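# Put plier stapler into marbled box and re-lid

## Task

Take the lid off the marbled box, place the plier stapler inside, set the lid properly back on the box, then release the lid so nothing is left held by the robot.

## Robot and tools

Robot. Two arms stand on the table edge: left_arm on the +y side, base near (+0.043, +0.252, 0) m, and right_arm near (+0.040, -0.287, 0) m. Each carries a four-finger hand with 16 servo motors (index, middle, ring, thumb); right_arm has a right hand, left_arm its mirror-image left hand. A camera stand sits behind the arms. A loose object may occasionally get nudged by an outside push.

Frame. All poses and offsets use the scene frame: origin at table-top height halfway between the nominal bases, +x forward over the table, +y toward left_arm, +z up. Image left/right does not match arm names. Reported hand positions may be a few centimetres off, more at long reach, and the right elbow sags under load, so aim somewhat higher when carrying.

Hand point axes (right hand; the left hand is mirrored, its +x pointing toward the thumb): +z runs along straight fingers toward the tips, +x across the palm away from the thumb, +y out of the palm face (palm surface at y = -0.062 m). Straight fingertips end about 0.156 m beyond the hand point along +z. A rigid mast behind the wrist on the palm side (x +0.05 to +0.10, z -0.16 to -0.11) can strike objects.

execute_actions(actions, cameras). actions is a list of actions; each action is a list of up to 15 rows, one row per 1/30 s control step. Every action lasts 0.5 s; if it has fewer than 15 rows, its final row is repeated to fill out the time. A single row is one flat list of 48 numbers, all within [-1, 1], covering both arms every time:
1-6: left_arm dx, dy, dz, rx, ry, rz;
7-22: left hand motor goals;
23-24: left current_limit, speed;
25-30: right_arm dx, dy, dz, rx, ry, rz;
31-46: right hand motor goals;
47-48: right current_limit, speed.
The six arm numbers are an offset, not a pose: they are measured from that arm's Hand target as it stood when the action began, along scene-frame axes, and each row within an action counts from that same starting target. Scale: 1.0 equals 0.6 m of travel or 180 degrees of rotation; rx, ry, rz form one rotation vector, turning about the target position. The next action starts from the new target, so sending the same offset again moves further. Orientation demands more than 40 degrees from the measured one are clipped. To keep an arm still, send zeros for its six numbers.
Hand motor order (per hand): index_mcp, index_abd, index_pip, index_dip, middle_mcp, middle_abd, middle_pip, middle_dip, ring_mcp, ring_abd, ring_pip, ring_dip, thumb_cmc, thumb_axl, thumb_mcp, thumb_ipl. These are absolute goal angles scaled between each hinge's stops, not offsets. Moving toward -1 curls fingers toward the palm; the straight values are about +0.75 (mcp), 0.00 (abd), +0.58 (pip), +0.70 (dip), +0.71 (thumb_cmc, thumb beside palm), +0.68 (thumb_axl), +0.23 (thumb_mcp), +0.17 (thumb_ipl). Zero is a real goal, so to leave a hand unchanged, resend its last hand_goal, hand_current_limit and hand_speed. current_limit maps -1..+1 to 0..550 mA (minimum 11 mA); speed gives (speed+1)/2 of 8.5 rad/s. Initial values are +0.4 and -0.6; the last written values persist.
cameras: list of names from cam_head_left, cam_head_right, cam_high, cam_left_wrist, cam_right_wrist, or ["all"], or []. Omitted/null means all for an empty actions list, none otherwise. An unknown name rejects the call. An empty actions list just reports state and images.

zoom_image(camera, region): enlarges part of that camera's newest image; region is [x0, y0, x1, y1] in image pixels from the top-left, at most 504 by 504.
read_manual(section): only returns licence texts; moves nothing.
finished_scene(scene): ends the scene irreversibly; scene is the current number (1 or 2). Call it only when the stapler is in the closed box and no hand holds the lid.

Results. Per arm: end_effector_position (m) and end_effector_quat_wxyz in the scene frame; Hand target, the commanded pose that later offsets build on (the hand often rests short of it; the following action re-requests it, and any remaining gap can be sent as a new offset); joint positions, velocities (possibly noted as within noise), torques (include arm weight, noisy) and motor temperatures; sampled step positions. Per hand, one entry per motor in the order above: hand_goal, hand_measured, hand_current_ma, hand_state (moving, goal, blocked, overload), plus hand_current_limit and hand_speed.

Cautions. A finger presses only while its goal lies past the contact surface; grip force rises with that overshoot up to the current limit. A motor running at 495 mA or more for 5 s shuts off for 10 s and drops what it holds. MOTOR HOT appears at 85 °C; at 100 °C that arm goes limp for 30-60 s. Holding loads, stretching out, or pushing at unreachable poses heats motors. Never let the arms or hands press each other, and never close one hand on the other's fingers. Avoid slamming, hard pushes, hitting fixed or heavy objects, releasing moving parts, and dropping anything from height; anything leaving the table fails the scene. Arm stops of any kind waste time and lose hand commands.

Each tool is called after "Call:" as a command line: name --argument value for each argument, lists and objects as JSON in quotes; but a table of rows of numbers goes row by row, as --pt "numbers of a row", without its own name.

## Session

Call:
execute_actions --actions '[]'

Scene clock: 0.00 s.
left_arm: end_effector_position=(+0.6738, +0.2454, +0.3960) hand_goal=(+0.754, +0.000, +0.576, +0.696, +0.754, +0.000, +0.576, +0.696, +0.754, +0.000, +0.576, +0.696, +0.714, +0.678, +0.226, +0.168) hand_measured=(+0.754, +0.000, +0.576, +0.696, +0.754, +0.000, +0.576, +0.696, +0.754, +0.000, +0.576, +0.696, +0.714, +0.678, +0.226, +0.168) hand_current_ma=(+0, +0, +0, +0, +0, +0, +0, +0, +0, +0, +0, +0, +0, +0, +0, +0) hand_state=(goal, goal, goal, goal, goal, goal, goal, goal, goal, goal, goal, goal, goal, goal, goal, goal) hand_current_limit=0.40 hand_speed=-0.60 end_effector_quat_wxyz=(+0.334, +0.879, -0.154, +0.303) | right_arm: end_effector_position=(+0.5622, -0.2737, +0.2399) hand_goal=(+0.754, +0.000, +0.576, +0.696, +0.754, +0.000, +0.576, +0.696, +0.754, +0.000, +0.576, +0.696, +0.714, +0.678, +0.226, +0.168) hand_measured=(+0.754, +0.000, +0.576, +0.696, +0.754, +0.000, +0.576, +0.696, +0.754, +0.000, +0.576, +0.696, +0.714, +0.678, +0.226, +0.168) hand_current_ma=(+0, +0, +0, +0, +0, +0, +0, +0, +0, +0, +0, +0, +0, +0, +0, +0) hand_state=(goal, goal, goal, goal, goal, goal, goal, goal, goal, goal, goal, goal, goal, goal, goal, goal) hand_current_limit=0.40 hand_speed=-0.60 end_effector_quat_wxyz=(+0.037, +0.805, +0.591, +0.030)
Joint positions: left_arm=[0.293 1.874 1.981 -1.331 0.889 2.046] | right_arm=[0.148 1.467 1.373 -1.39 0.038 0.451]
Joint velocities: within noise
Joint torques (N m): no reading
Motor temperatures (°C): left_arm=[26 29 26 30 25 24] | right_arm=[28 28 27 31 27 25]
Heat: left arm: hottest wrist pitch 30 °C; right arm: hottest wrist pitch 31 °C.
Hand target: left_arm +0.6783, +0.2468, +0.3965; +0.332, +0.879, -0.156, +0.306 | right_arm +0.5692, -0.2727, +0.2566; +0.046, +0.804, +0.591, +0.046

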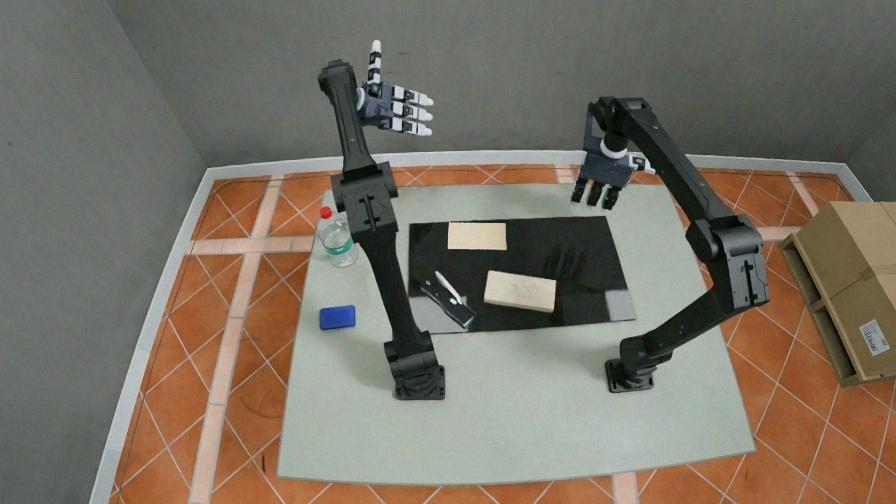

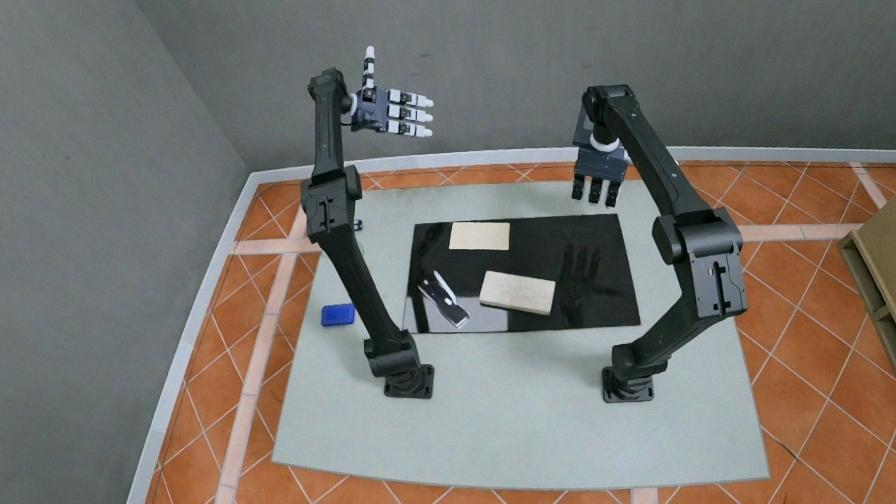

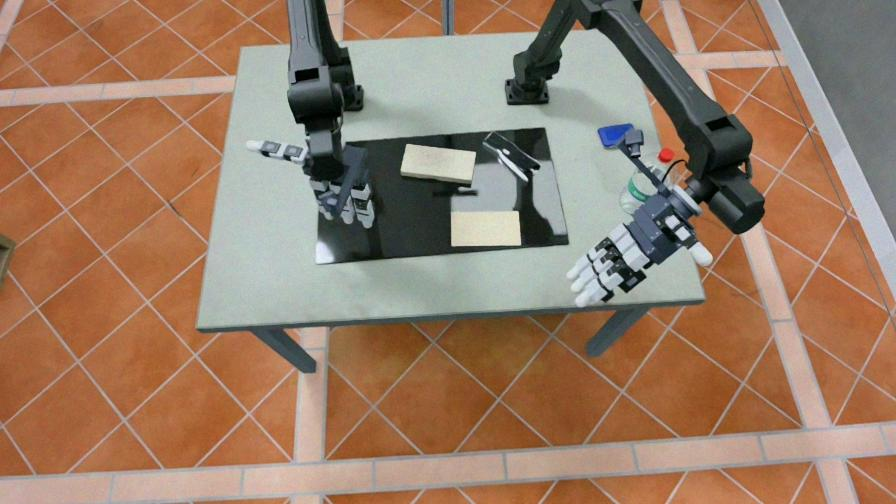

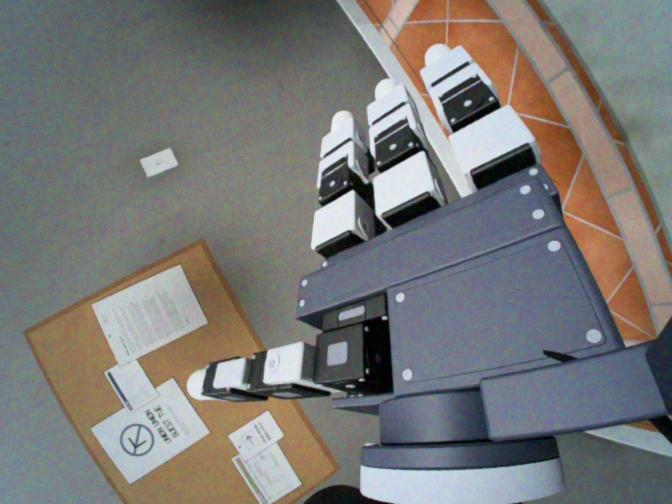

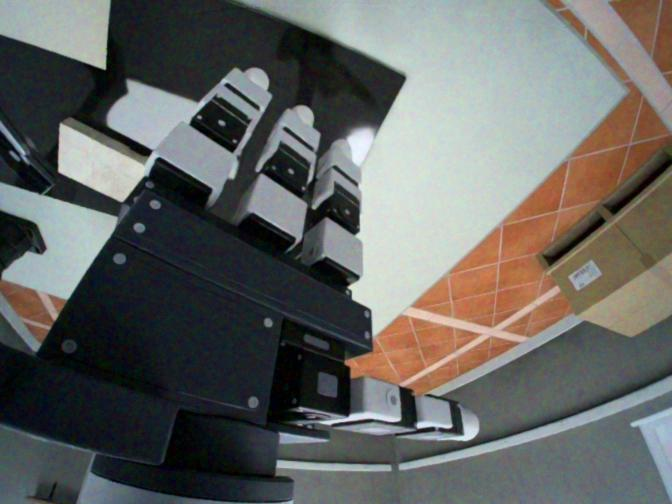

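Call:
zoom_image --camera "cam_head_left" --region '[390, 200, 650, 346]'

Call:
zoom_image --camera "cam_high" --region '[310, 120, 580, 270]'

Call:
zoom_image --camera "cam_head_right" --region '[390, 200, 650, 346]'

Scaled by 1.938 from the camera's 896x504 image, which has a finer 1280x720 frame.

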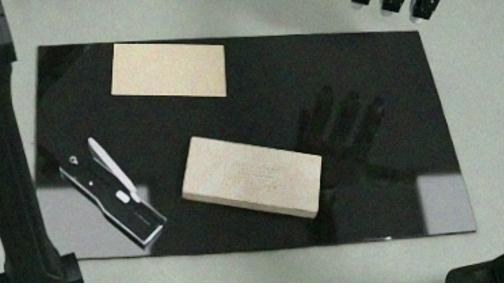

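Scaled by 1.867 from the camera's 896x504 image, which has a finer 1280x720 frame.

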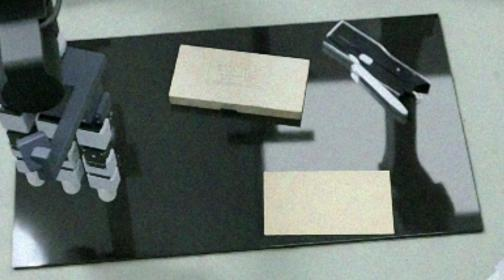

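Scaled by 1.938 from the camera's 896x504 image, which has a finer 1280x720 frame.

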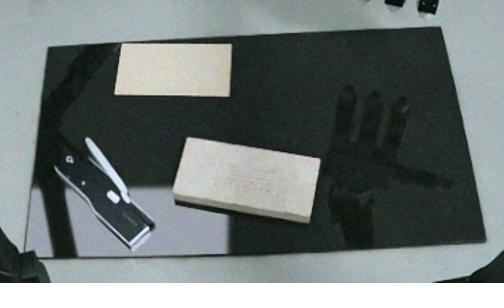

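Call:
zoom_image --camera "cam_head_left" --region '[470, 260, 570, 325]'

Call:
zoom_image --camera "cam_head_right" --region '[470, 260, 570, 325]'

Call:
zoom_image --camera "cam_high" --region '[390, 130, 490, 195]'

Call:
zoom_image --camera "cam_high" --region '[470, 120, 570, 190]'

Call:
zoom_image --camera "cam_head_left" --region '[400, 260, 500, 335]'

Call:
zoom_image --camera "cam_right_wrist" --region '[0, 0, 280, 260]'

Scaled by 5.040 from the camera's 896x504 image, which has a finer 1280x720 frame.

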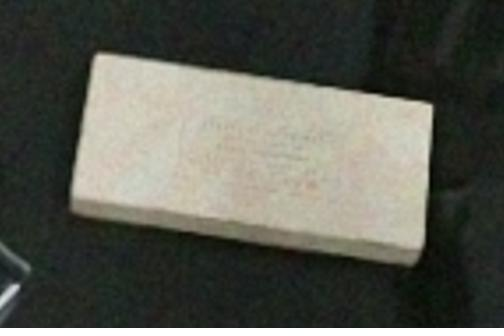

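Scaled by 5.040 from the camera's 896x504 image, which has a finer 1280x720 frame.

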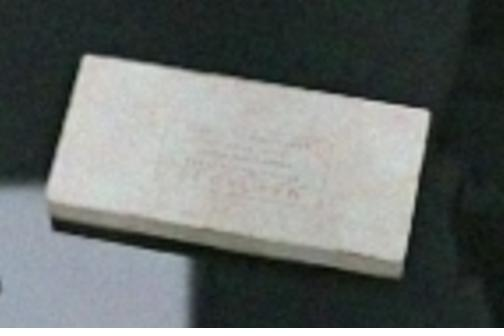

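Scaled by 5.040 from the camera's 896x504 image, which has a finer 1280x720 frame.

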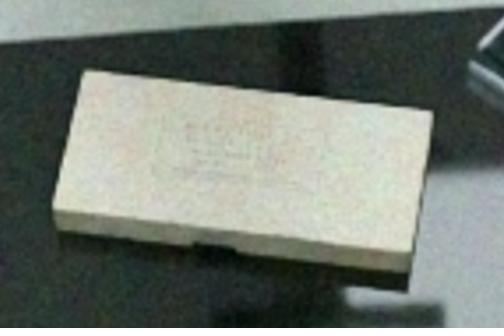

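Scaled by 5.040 from the camera's 896x504 image, which has a finer 1280x720 frame.

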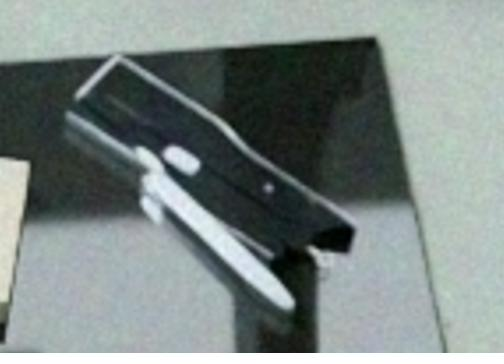

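Scaled by 5.040 from the camera's 896x504 image, which has a finer 1280x720 frame.

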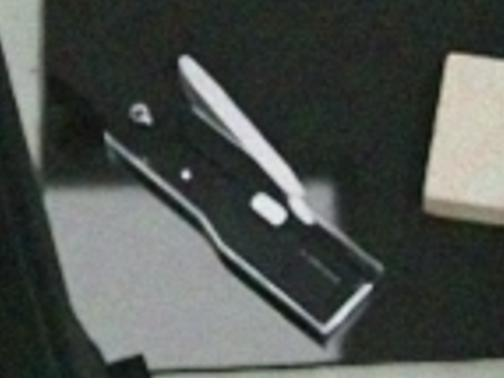

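Scaled by 1.800 from the camera's 672x504 image, which has a finer 960x720 frame.

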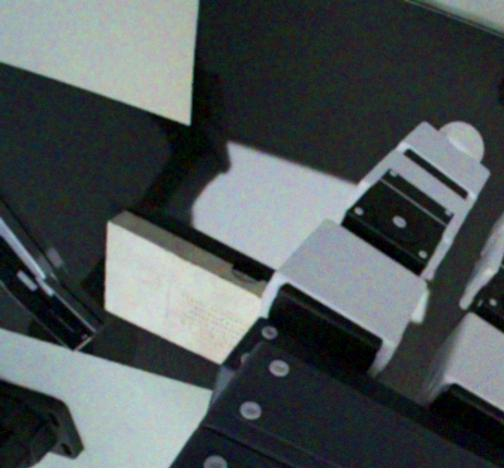

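Call:
execute_actions --actions '[[[0,0,0,0,0,0,0.754,0,0.576,0.696,0.754,0,0.576,0.696,0.754,0,0.576,0.696,0.714,0.678,0.226,0.168,0.4,-0.6,-0.1,0.05,0.03,0,0,0.1,0.548,0,-0.226,0.478,0.548,0,-0.226,0.478,0.95,0,0.576,0.696,-0.571,0.678,0.584,-0.319,0.4,-0.6]],[[0,0,0,0,0,0,0.754,0,0.576,0.696,0.754,0,0.576,0.696,0.754,0,0.576,0.696,0.714,0.678,0.226,0.168,0.4,-0.6,-0.12,0.05,0.03,0,0,0.1,0.548,0,-0.226,0.478,0.548,0,-0.226,0.478,0.95,0,0.576,0.696,-0.571,0.678,0.584,-0.319,0.4,-0.6]],[[0,0,0,0,0,0,0.754,0,0.576,0.696,0.754,0,0.576,0.696,0.754,0,0.576,0.696,0.714,0.678,0.226,0.168,0.4,-0.6,-0.12,0.05,0.02,0,0,0.1,0.548,0,-0.226,0.478,0.548,0,-0.226,0.478,0.95,0,0.576,0.696,-0.571,0.678,0.584,-0.319,0.4,-0.6]],[[0,0,0,0,0,0,0.754,0,0.576,0.696,0.754,0,0.576,0.696,0.754,0,0.576,0.696,0.714,0.678,0.226,0.168,0.4,-0.6,-0.1,0.06,0.02,0,0,0.1,0.548,0,-0.226,0.478,0.548,0,-0.226,0.478,0.95,0,0.576,0.696,-0.571,0.678,0.584,-0.319,0.4,-0.6]]]' --cameras '["cam_head_left", "cam_high"]'

Scene clock: 41.03 s.
left_arm: end_effector_position=(+0.6738, +0.2454, +0.3960) hand_goal=(+0.754, +0.000, +0.576, +0.696, +0.754, +0.000, +0.576, +0.696, +0.754, +0.000, +0.576, +0.696, +0.714, +0.678, +0.226, +0.168) hand_measured=(+0.756, +0.000, +0.576, +0.696, +0.756, +0.000, +0.576, +0.696, +0.756, +0.000, +0.576, +0.696, +0.716, +0.678, +0.226, +0.168) hand_current_ma=(+2, +0, +1, +0, +2, +0, +1, +0, +2, +0, +1, +0, +3, -1, -1, +0) hand_state=(goal, goal, goal, goal, goal, goal, goal, goal, goal, goal, goal, goal, goal, goal, goal, goal) hand_current_limit=0.40 hand_speed=-0.60 end_effector_quat_wxyz=(+0.334, +0.879, -0.154, +0.303) | right_arm: end_effector_position=(+0.3105, -0.1513, +0.3185) hand_goal=(+0.548, +0.000, -0.226, +0.478, +0.548, +0.000, -0.226, +0.478, +0.950, +0.000, +0.576, +0.696, -0.570, +0.678, +0.584, -0.318) hand_measured=(+0.552, +0.000, -0.218, +0.482, +0.552, +0.000, -0.220, +0.482, +0.946, +0.000, +0.576, +0.696, -0.568, +0.678, +0.576, -0.318) hand_current_ma=(+4, +0, +10, +4, +4, +0, +7, +3, -5, +0, +0, +0, +2, +0, -15, +1) hand_state=(goal, goal, goal, goal, goal, goal, goal, goal, goal, goal, goal, goal, goal, goal, goal, goal) hand_current_limit=0.40 hand_speed=-0.60 end_effector_quat_wxyz=(+0.035, +0.316, +0.945, +0.082)
Joint positions: left_arm=[0.293 1.874 1.981 -1.331 0.889 2.046] | right_arm=[0.318 0.81 1.063 -1.669 -0.088 -0.6]
Joint torques (N m): left_arm=[-0.44 -20.54 9.31 1.66 1.05 0.01] | right_arm=[2.78 -3.02 6.97 0.72 -0.41 -0.08]
Motor temperatures (°C): left_arm=[26 36 31 30 26 24] | right_arm=[28 30 34 31 26 25]
Heat: left arm: hottest shoulder 36 °C; right arm: hottest elbow 34 °C.
Hand target: left_arm +0.6783, +0.2468, +0.3965; +0.332, +0.879, -0.156, +0.306 | right_arm +0.3053, -0.1466, +0.3167; +0.010, +0.304, +0.951, +0.064
Off the commanded pose: left_arm 0.005 m, 0 deg | right_arm 0.007 m, 4 deg.
joint sent to its limit (right arm) — joint 4 (wrist pitch), lower limit. The joint targets are off in orientation, not in position.
Step readings (end_effector_position of left_arm | right_arm):
0: (+0.6738, +0.2454, +0.3960) | (+0.5622, -0.2737, +0.2399)
1: (+0.6738, +0.2454, +0.3960) | (+0.5622, -0.2736, +0.2401)
2: (+0.6738, +0.2454, +0.3960) | (+0.5615, -0.2723, +0.2397)
4: (+0.6738, +0.2454, +0.3960) | (+0.5528, -0.2688, +0.2384)
8: (+0.6738, +0.2454, +0.3960) | (+0.5223, -0.2609, +0.2480)
15: (+0.6738, +0.2454, +0.3960) | (+0.5114, -0.2521, +0.2784)
16: (+0.6738, +0.2454, +0.3960) | (+0.5111, -0.2512, +0.2781)
17: (+0.6738, +0.2454, +0.3960) | (+0.5085, -0.2482, +0.2754)
19: (+0.6738, +0.2454, +0.3960) | (+0.4947, -0.2429, +0.2679)
23: (+0.6738, +0.2454, +0.3960) | (+0.4560, -0.2315, +0.2678)
30: (+0.6738, +0.2454, +0.3960) | (+0.4393, -0.2219, +0.2936)
31: (+0.6738, +0.2454, +0.3960) | (+0.4389, -0.2211, +0.2934)
32: (+0.6738, +0.2454, +0.3960) | (+0.4362, -0.2181, +0.2916)
34: (+0.6738, +0.2454, +0.3960) | (+0.4233, -0.2123, +0.2864)
38: (+0.6738, +0.2454, +0.3960) | (+0.3873, -0.2000, +0.2884)
45: (+0.6738, +0.2454, +0.3960) | (+0.3687, -0.1917, +0.3050)
46: (+0.6738, +0.2454, +0.3960) | (+0.3682, -0.1909, +0.3049)
47: (+0.6738, +0.2454, +0.3960) | (+0.3658, -0.1880, +0.3043)
49: (+0.6738, +0.2454, +0.3960) | (+0.3558, -0.1793, +0.3028)
53: (+0.6738, +0.2454, +0.3960) | (+0.3273, -0.1622, +0.3070)
60: (+0.6738, +0.2454, +0.3960) | (+0.3118, -0.1533, +0.3185)
Images, in order (width x height): cam_head_left 896x504, cam_high 896x504.

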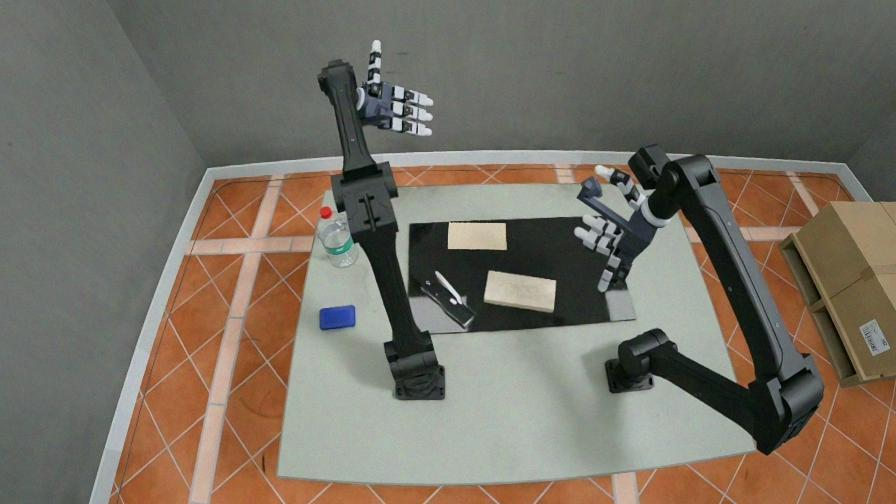

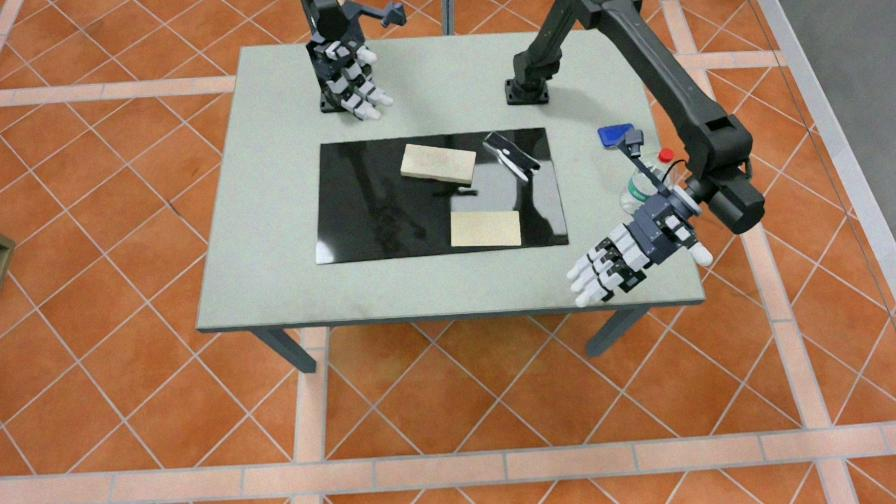

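Call:
execute_actions --actions '[[[0,0,0,0,0,0,0.754,0,0.576,0.696,0.754,0,0.576,0.696,0.754,0,0.576,0.696,0.714,0.678,0.226,0.168,0.4,-0.6,0.0015,0.024,0,-0.073,-0.021,0.065,0.548,0,-0.226,0.478,0.548,0,-0.226,0.478,0.95,0,0.576,0.696,-0.571,0.678,0.584,-0.319,0.4,-0.6]],[[0,0,0,0,0,0,0.754,0,0.576,0.696,0.754,0,0.576,0.696,0.754,0,0.576,0.696,0.714,0.678,0.226,0.168,0.4,-0.6,0.0015,0.024,0,-0.073,-0.021,0.065,0.548,0,-0.226,0.478,0.548,0,-0.226,0.478,0.95,0,0.576,0.696,-0.571,0.678,0.584,-0.319,0.4,-0.6]],[[0,0,0,0,0,0,0.754,0,0.576,0.696,0.754,0,0.576,0.696,0.754,0,0.576,0.696,0.714,0.678,0.226,0.168,0.4,-0.6,0.0015,0.024,0,-0.073,-0.021,0.065,0.548,0,-0.226,0.478,0.548,0,-0.226,0.478,0.95,0,0.576,0.696,-0.571,0.678,0.584,-0.319,0.4,-0.6]],[[0,0,0,0,0,0,0.754,0,0.576,0.696,0.754,0,0.576,0.696,0.754,0,0.576,0.696,0.714,0.678,0.226,0.168,0.4,-0.6,0.0015,0.024,-0.023,-0.073,-0.021,0.065,0.548,0,-0.226,0.478,0.548,0,-0.226,0.478,0.95,0,0.576,0.696,-0.571,0.678,0.584,-0.319,0.4,-0.6]]]' --cameras '["cam_head_left", "cam_high"]'

Scene clock: 46.53 s.
left_arm: end_effector_position=(+0.6738, +0.2454, +0.3960) hand_goal=(+0.754, +0.000, +0.576, +0.696, +0.754, +0.000, +0.576, +0.696, +0.754, +0.000, +0.576, +0.696, +0.714, +0.678, +0.226, +0.168) hand_measured=(+0.756, +0.000, +0.576, +0.696, +0.756, +0.000, +0.576, +0.696, +0.756, +0.000, +0.576, +0.696, +0.716, +0.678, +0.226, +0.168) hand_current_ma=(+2, +0, +1, +0, +2, +0, +1, +0, +2, +0, +1, +0, +3, -1, -1, +0) hand_state=(goal, goal, goal, goal, goal, goal, goal, goal, goal, goal, goal, goal, goal, goal, goal, goal) hand_current_limit=0.40 hand_speed=-0.60 end_effector_quat_wxyz=(+0.334, +0.879, -0.154, +0.303) | right_arm: end_effector_position=(+0.3055, -0.0992, +0.2811) hand_goal=(+0.548, +0.000, -0.226, +0.478, +0.548, +0.000, -0.226, +0.478, +0.950, +0.000, +0.576, +0.696, -0.570, +0.678, +0.584, -0.318) hand_measured=(+0.548, +0.000, -0.220, +0.482, +0.548, +0.000, -0.222, +0.482, +0.944, +0.000, +0.576, +0.696, -0.572, +0.678, +0.576, -0.318) hand_current_ma=(-1, +0, +6, +4, +0, +0, +4, +3, -9, +0, +0, +0, -1, +0, -14, +1) hand_state=(goal, goal, goal, goal, goal, goal, goal, goal, goal, goal, goal, goal, goal, goal, goal, goal) hand_current_limit=0.40 hand_speed=-0.60 end_effector_quat_wxyz=(+0.240, -0.149, +0.915, -0.289)
Joint positions: left_arm=[0.293 1.874 1.981 -1.331 0.889 2.046] | right_arm=[0.854 0.998 1.095 -1.671 0.77 -1.037]
Joint torques (N m): left_arm=[-0.44 -20.54 9.31 1.68 1.05 0.01] | right_arm=[2.49 -5.54 10.65 0.43 0.69 -0.02]
Heat: left arm: hottest shoulder 36 °C; right arm: hottest elbow 34 °C.
Hand target: left_arm +0.6783, +0.2468, +0.3965; +0.332, +0.879, -0.156, +0.306 | right_arm +0.3089, -0.0890, +0.3028; +0.231, -0.130, +0.911, -0.315
Off the commanded pose: left_arm 0.005 m, 0 deg | right_arm 0.024 m, 4 deg.
joint sent to its limit (right arm) — joint 4 (wrist pitch), lower limit. The joint targets are off in orientation, not in position.
Step readings (end_effector_position of left_arm | right_arm):
0: (+0.6738, +0.2454, +0.3960) | (+0.3105, -0.1513, +0.3185)
1: (+0.6738, +0.2454, +0.3960) | (+0.3106, -0.1517, +0.3183)
2: (+0.6738, +0.2454, +0.3960) | (+0.3109, -0.1540, +0.3169)
4: (+0.6738, +0.2454, +0.3960) | (+0.3104, -0.1550, +0.3135)
8: (+0.6738, +0.2454, +0.3960) | (+0.3052, -0.1419, +0.3069)
15: (+0.6738, +0.2454, +0.3960) | (+0.3051, -0.1388, +0.3026)
16: (+0.6738, +0.2454, +0.3960) | (+0.3051, -0.1392, +0.3025)
17: (+0.6738, +0.2454, +0.3960) | (+0.3064, -0.1420, +0.3016)
19: (+0.6738, +0.2454, +0.3960) | (+0.3074, -0.1434, +0.2995)
23: (+0.6738, +0.2454, +0.3960) | (+0.3027, -0.1303, +0.2929)
30: (+0.6738, +0.2454, +0.3960) | (+0.3021, -0.1277, +0.2890)
31: (+0.6738, +0.2454, +0.3960) | (+0.3024, -0.1281, +0.2895)
32: (+0.6738, +0.2454, +0.3960) | (+0.3043, -0.1306, +0.2905)
34: (+0.6738, +0.2454, +0.3960) | (+0.3071, -0.1311, +0.2936)
38: (+0.6738, +0.2454, +0.3960) | (+0.3047, -0.1166, +0.2963)
45: (+0.6738, +0.2454, +0.3960) | (+0.3039, -0.1141, +0.2921)
46: (+0.6738, +0.2454, +0.3960) | (+0.3041, -0.1147, +0.2922)
47: (+0.6738, +0.2454, +0.3960) | (+0.3064, -0.1168, +0.2932)
49: (+0.6738, +0.2454, +0.3960) | (+0.3098, -0.1169, +0.2947)
53: (+0.6738, +0.2454, +0.3960) | (+0.3062, -0.1017, +0.2876)
60: (+0.6738, +0.2454, +0.3960) | (+0.3063, -0.0988, +0.2816)
Images, in order (width x height): cam_head_left 896x504, cam_high 896x504.

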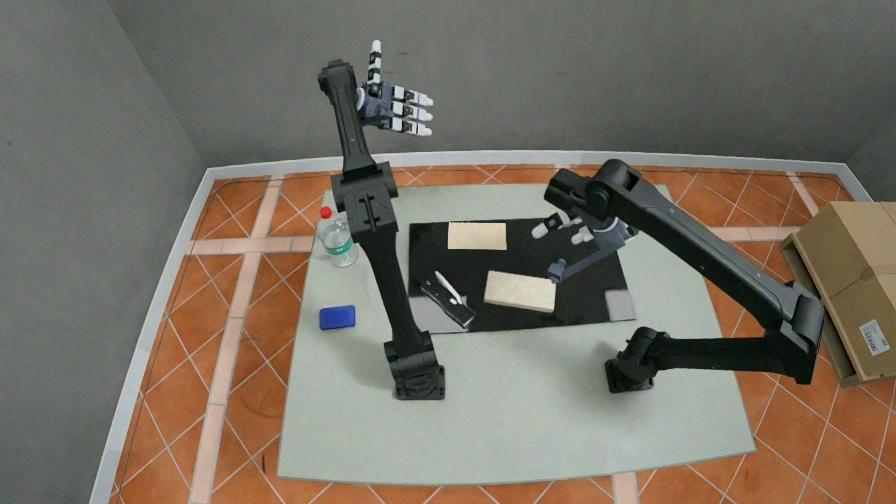

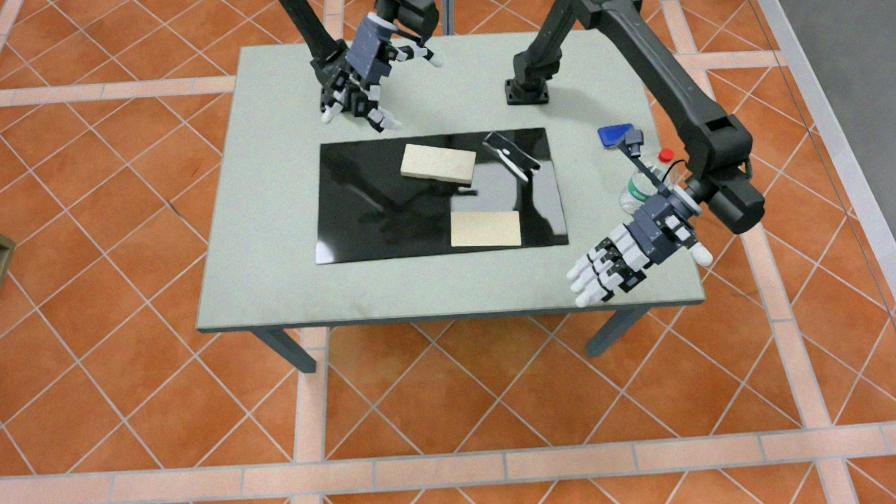

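Call:
execute_actions --actions '[[[0,0,0,0,0,0,0.754,0,0.576,0.696,0.754,0,0.576,0.696,0.754,0,0.576,0.696,0.714,0.678,0.226,0.168,0.4,-0.6,0.0015,0.024,-0.01,-0.073,-0.021,0.065,0.548,0,-0.226,0.478,0.548,0,-0.226,0.478,0.95,0,0.576,0.696,-0.571,0.678,0.584,-0.319,0.4,-0.6]],[[0,0,0,0,0,0,0.754,0,0.576,0.696,0.754,0,0.576,0.696,0.754,0,0.576,0.696,0.714,0.678,0.226,0.168,0.4,-0.6,0.0015,0.024,-0.02,-0.073,-0.021,0.065,0.548,0,-0.226,0.478,0.548,0,-0.226,0.478,0.95,0,0.576,0.696,-0.571,0.678,0.584,-0.319,0.4,-0.6]],[[0,0,0,0,0,0,0.754,0,0.576,0.696,0.754,0,0.576,0.696,0.754,0,0.576,0.696,0.714,0.678,0.226,0.168,0.4,-0.6,0.0015,0.024,-0.03,-0.073,-0.021,0.065,0.548,0,-0.226,0.478,0.548,0,-0.226,0.478,0.95,0,0.576,0.696,-0.571,0.678,0.584,-0.319,0.4,-0.6]]]' --cameras '["all"]'

Scene clock: 51.47 s.
left_arm: end_effector_position=(+0.6738, +0.2454, +0.3960) hand_goal=(+0.754, +0.000, +0.576, +0.696, +0.754, +0.000, +0.576, +0.696, +0.754, +0.000, +0.576, +0.696, +0.714, +0.678, +0.226, +0.168) hand_measured=(+0.756, +0.000, +0.576, +0.696, +0.756, +0.000, +0.576, +0.696, +0.756, +0.000, +0.576, +0.696, +0.716, +0.678, +0.226, +0.168) hand_current_ma=(+2, +0, +1, +0, +2, +0, +1, +0, +2, +0, +1, +0, +3, -1, -1, +0) hand_state=(goal, goal, goal, goal, goal, goal, goal, goal, goal, goal, goal, goal, goal, goal, goal, goal) hand_current_limit=0.40 hand_speed=-0.60 end_effector_quat_wxyz=(+0.334, +0.879, -0.154, +0.303) | right_arm: end_effector_position=(+0.3134, -0.0455, +0.2621) hand_goal=(+0.548, +0.000, -0.226, +0.478, +0.548, +0.000, -0.226, +0.478, +0.950, +0.000, +0.576, +0.696, -0.570, +0.678, +0.584, -0.318) hand_measured=(+0.542, +0.000, -0.224, +0.482, +0.542, +0.000, -0.224, +0.480, +0.938, +0.000, +0.574, +0.696, -0.572, +0.678, +0.578, -0.318) hand_current_ma=(-8, +0, +2, +3, -9, +0, +1, +3, -17, +0, -1, +0, -1, +0, -10, +1) hand_state=(goal, goal, goal, goal, goal, goal, goal, goal, goal, goal, goal, goal, goal, goal, goal, goal) hand_current_limit=0.40 hand_speed=-0.60 end_effector_quat_wxyz=(+0.332, -0.427, +0.648, -0.536)
Joint positions: left_arm=[0.293 1.874 1.981 -1.331 0.889 2.046] | right_arm=[1.156 1.187 1.05 -1.534 1.363 -1.498]
Joint torques (N m): left_arm=[-0.44 -20.48 9.31 1.68 1.05 0.01] | right_arm=[2.02 -10.7 6.68 0.79 1 -0.07]
Heat: left arm: hottest shoulder 37 °C; right arm: hottest elbow 33 °C.
Hand target: left_arm +0.6783, +0.2468, +0.3965; +0.332, +0.879, -0.156, +0.306 | right_arm +0.3116, -0.0458, +0.2669; +0.343, -0.431, +0.648, -0.526
Off the commanded pose: left_arm 0.005 m, 0 deg | right_arm 0.005 m, 2 deg.
Step readings (end_effector_position of left_arm | right_arm):
0: (+0.6738, +0.2454, +0.3960) | (+0.3055, -0.0992, +0.2811)
1: (+0.6738, +0.2454, +0.3960) | (+0.3061, -0.0997, +0.2815)
2: (+0.6738, +0.2454, +0.3960) | (+0.3084, -0.1012, +0.2836)
4: (+0.6738, +0.2454, +0.3960) | (+0.3124, -0.1010, +0.2880)
8: (+0.6738, +0.2454, +0.3960) | (+0.3080, -0.0874, +0.2842)
15: (+0.6738, +0.2454, +0.3960) | (+0.3077, -0.0846, +0.2784)
16: (+0.6738, +0.2454, +0.3960) | (+0.3083, -0.0851, +0.2789)
17: (+0.6738, +0.2454, +0.3960) | (+0.3108, -0.0861, +0.2815)
19: (+0.6738, +0.2454, +0.3960) | (+0.3153, -0.0846, +0.2870)
23: (+0.6738, +0.2454, +0.3960) | (+0.3113, -0.0695, +0.2825)
30: (+0.6738, +0.2454, +0.3960) | (+0.3110, -0.0657, +0.2761)
31: (+0.6738, +0.2454, +0.3960) | (+0.3117, -0.0661, +0.2769)
32: (+0.6738, +0.2454, +0.3960) | (+0.3141, -0.0665, +0.2801)
34: (+0.6738, +0.2454, +0.3960) | (+0.3188, -0.0643, +0.2871)
38: (+0.6738, +0.2454, +0.3960) | (+0.3145, -0.0512, +0.2793)
45: (+0.6738, +0.2454, +0.3960) | (+0.3136, -0.0463, +0.2655)
camera_calibration:
cam_right_wrist: T_world_to_cam=[[0.213592, 0.689201, -0.692373, 0.1799], [-0.372401, 0.712656, 0.594508, -0.0577658], [0.903159, 0.130858, 0.408876, -0.262456], [0, 0, 0, 1]] pos_world=[0.177102, -0.0484758, 0.266212]

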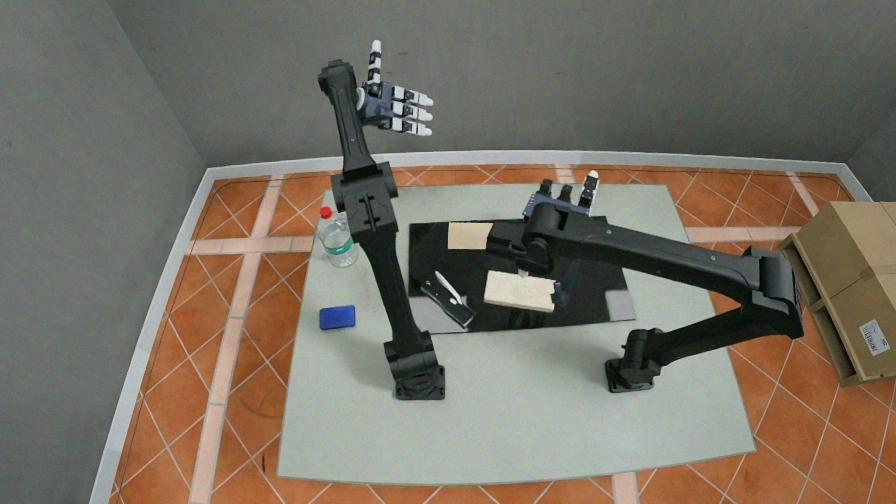

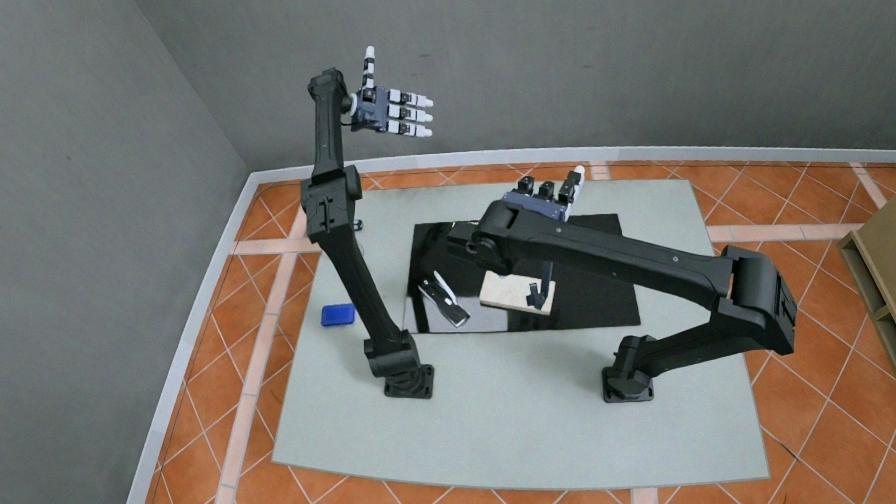

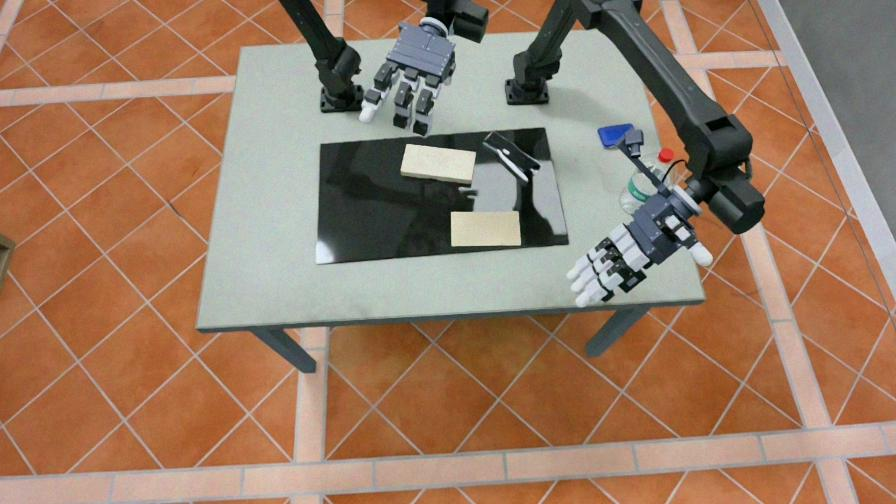

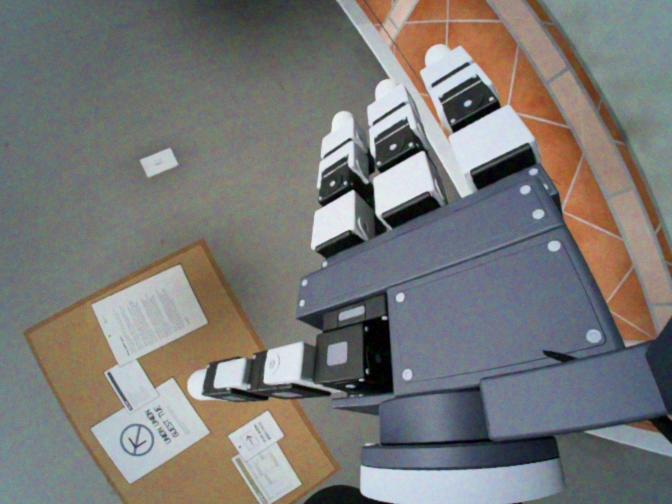

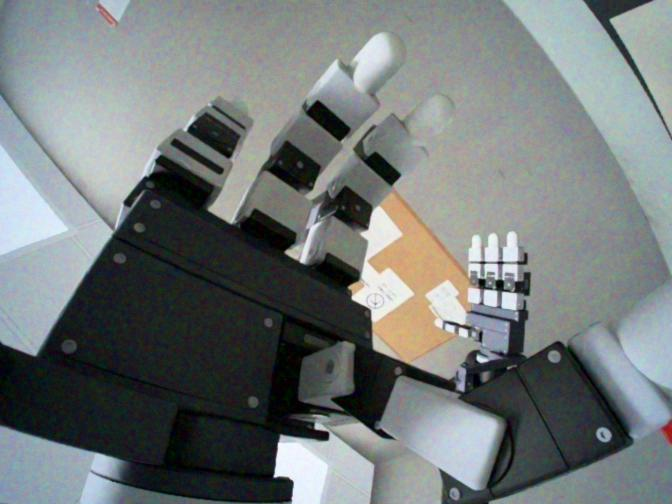

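Call:
execute_actions --actions '[[[0,0,0,0,0,0,0.754,0,0.576,0.696,0.754,0,0.576,0.696,0.754,0,0.576,0.696,0.714,0.678,0.226,0.168,0.4,-0.6,0,0,-0.07,0,0,0,0.548,0,-0.226,0.478,0.548,0,-0.226,0.478,0.95,0,0.576,0.696,-0.571,0.678,0.584,-0.319,0.4,-0.6]],[[0,0,0,0,0,0,0.754,0,0.576,0.696,0.754,0,0.576,0.696,0.754,0,0.576,0.696,0.714,0.678,0.226,0.168,0.4,-0.6,0,0,-0.07,0,0,0,0.548,0,-0.226,0.478,0.548,0,-0.226,0.478,0.95,0,0.576,0.696,-0.571,0.678,0.584,-0.319,0.4,-0.6]],[[0,0,0,0,0,0,0.754,0,0.576,0.696,0.754,0,0.576,0.696,0.754,0,0.576,0.696,0.714,0.678,0.226,0.168,0.4,-0.6,0,0,-0.07,0,0,0,0.548,0,-0.226,0.478,0.548,0,-0.226,0.478,0.95,0,0.576,0.696,-0.571,0.678,0.584,-0.319,0.4,-0.6]]]' --cameras '["cam_head_left", "cam_head_right", "cam_high"]'

Call:
zoom_image --camera "cam_high" --region '[360, 80, 520, 200]'

Call:
zoom_image --camera "cam_head_left" --region '[440, 200, 600, 330]'

Scene clock: 55.53 s.
left_arm: end_effector_position=(+0.6738, +0.2454, +0.3960) hand_goal=(+0.754, +0.000, +0.576, +0.696, +0.754, +0.000, +0.576, +0.696, +0.754, +0.000, +0.576, +0.696, +0.714, +0.678, +0.226, +0.168) hand_measured=(+0.756, +0.000, +0.576, +0.696, +0.756, +0.000, +0.576, +0.696, +0.756, +0.000, +0.576, +0.696, +0.716, +0.678, +0.226, +0.168) hand_current_ma=(+2, +0, +1, +0, +2, +0, +1, +0, +2, +0, +1, +0, +3, -1, -1, +0) hand_state=(goal, goal, goal, goal, goal, goal, goal, goal, goal, goal, goal, goal, goal, goal, goal, goal) hand_current_limit=0.40 hand_speed=-0.60 end_effector_quat_wxyz=(+0.334, +0.879, -0.154, +0.303) | right_arm: end_effector_position=(+0.3118, -0.0470, +0.1421) hand_goal=(+0.548, +0.000, -0.226, +0.478, +0.548, +0.000, -0.226, +0.478, +0.950, +0.000, +0.576, +0.696, -0.570, +0.678, +0.584, -0.318) hand_measured=(+0.542, +0.000, -0.224, +0.482, +0.542, +0.000, -0.224, +0.480, +0.938, +0.000, +0.574, +0.696, -0.572, +0.678, +0.578, -0.318) hand_current_ma=(-8, +0, +2, +3, -9, +0, +1, +3, -17, +0, -1, +0, -1, +0, -9, +1) hand_state=(goal, goal, goal, goal, goal, goal, goal, goal, goal, goal, goal, goal, goal, goal, goal, goal) hand_current_limit=0.40 hand_speed=-0.60 end_effector_quat_wxyz=(+0.342, -0.429, +0.648, -0.528)
Joint positions: left_arm=[0.293 1.874 1.981 -1.331 0.889 2.046] | right_arm=[1.156 1.25 0.772 -1.083 1.36 -1.59]
Joint torques (N m): left_arm=[-0.44 -20.6 9.29 1.69 1.05 0.01] | right_arm=[1.61 -9 6.19 0.98 0.84 -0.04]
Heat: left arm: hottest shoulder 37 °C; right arm: hottest elbow 33 °C.
Hand target: left_arm +0.6783, +0.2468, +0.3965; +0.332, +0.879, -0.156, +0.306 | right_arm +0.3116, -0.0459, +0.1408; +0.343, -0.431, +0.647, -0.527
Off the commanded pose: left_arm 0.005 m, 0 deg | right_arm 0.002 m, 0 deg.
Step readings (end_effector_position of left_arm | right_arm):
0: (+0.6738, +0.2454, +0.3960) | (+0.3134, -0.0455, +0.2621)
1: (+0.6738, +0.2454, +0.3960) | (+0.3133, -0.0455, +0.2617)
2: (+0.6738, +0.2454, +0.3960) | (+0.3136, -0.0453, +0.2601)
4: (+0.6738, +0.2454, +0.3960) | (+0.3133, -0.0461, +0.2505)
8: (+0.6738, +0.2454, +0.3960) | (+0.3111, -0.0508, +0.2294)
15: (+0.6738, +0.2454, +0.3960) | (+0.3131, -0.0455, +0.2231)
16: (+0.6738, +0.2454, +0.3960) | (+0.3133, -0.0451, +0.2224)
17: (+0.6738, +0.2454, +0.3960) | (+0.3135, -0.0447, +0.2207)
19: (+0.6738, +0.2454, +0.3960) | (+0.3128, -0.0461, +0.2119)
23: (+0.6738, +0.2454, +0.3960) | (+0.3101, -0.0520, +0.1922)
30: (+0.6738, +0.2454, +0.3960) | (+0.3119, -0.0475, +0.1858)
31: (+0.6738, +0.2454, +0.3960) | (+0.3120, -0.0471, +0.1856)
32: (+0.6738, +0.2454, +0.3960) | (+0.3123, -0.0465, +0.1843)
34: (+0.6738, +0.2454, +0.3960) | (+0.3118, -0.0476, +0.1763)
38: (+0.6738, +0.2454, +0.3960) | (+0.3095, -0.0527, +0.1524)
45: (+0.6738, +0.2454, +0.3960) | (+0.3113, -0.0484, +0.1421)
Images, in order (width x height): cam_head_left 896x504, cam_head_right 896x504, cam_high 896x504.

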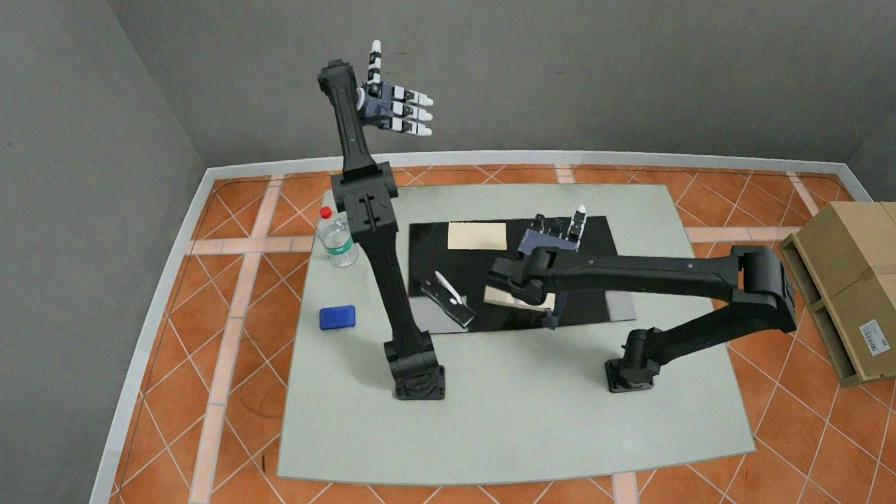

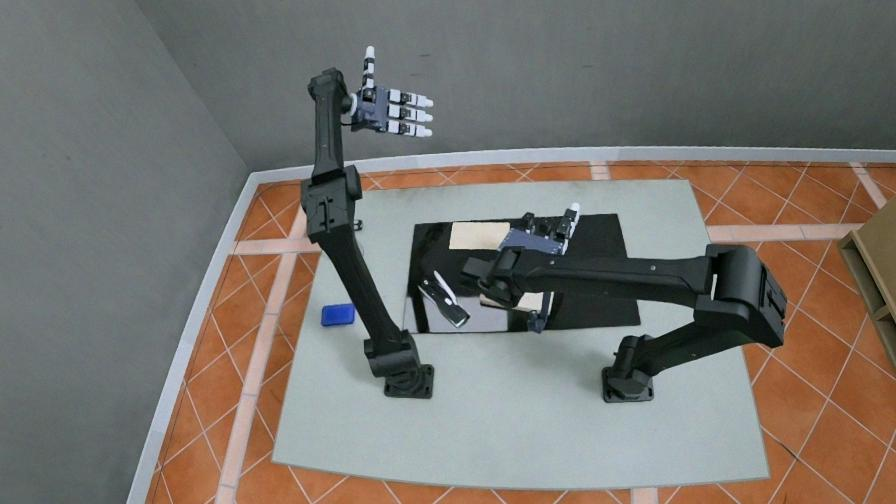

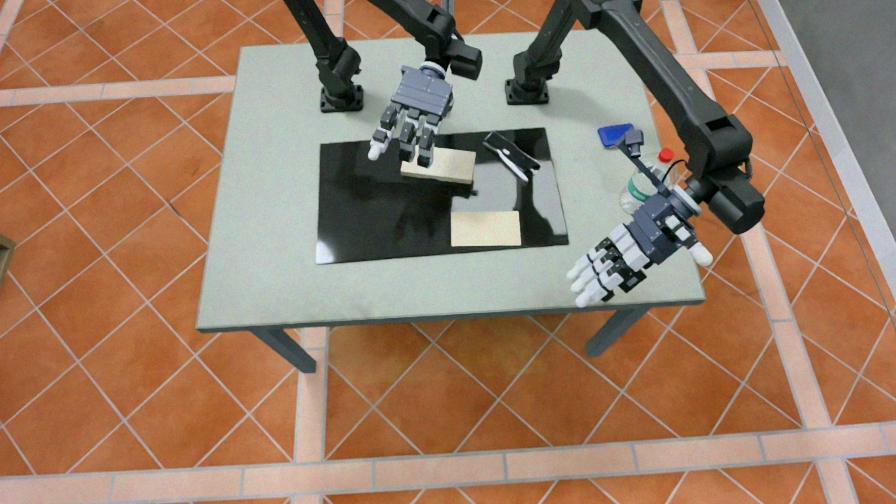

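Scaled by 3.150 from the camera's 896x504 image, which has a finer 1280x720 frame.

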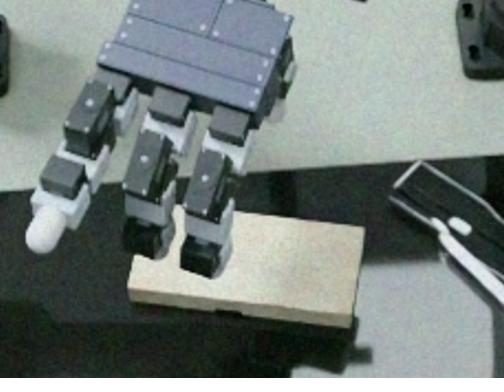

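Scaled by 3.150 from the camera's 896x504 image, which has a finer 1280x720 frame.

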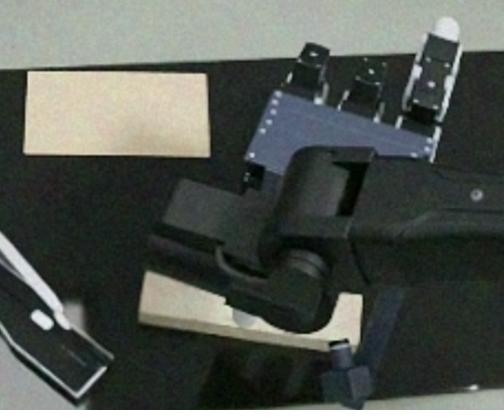

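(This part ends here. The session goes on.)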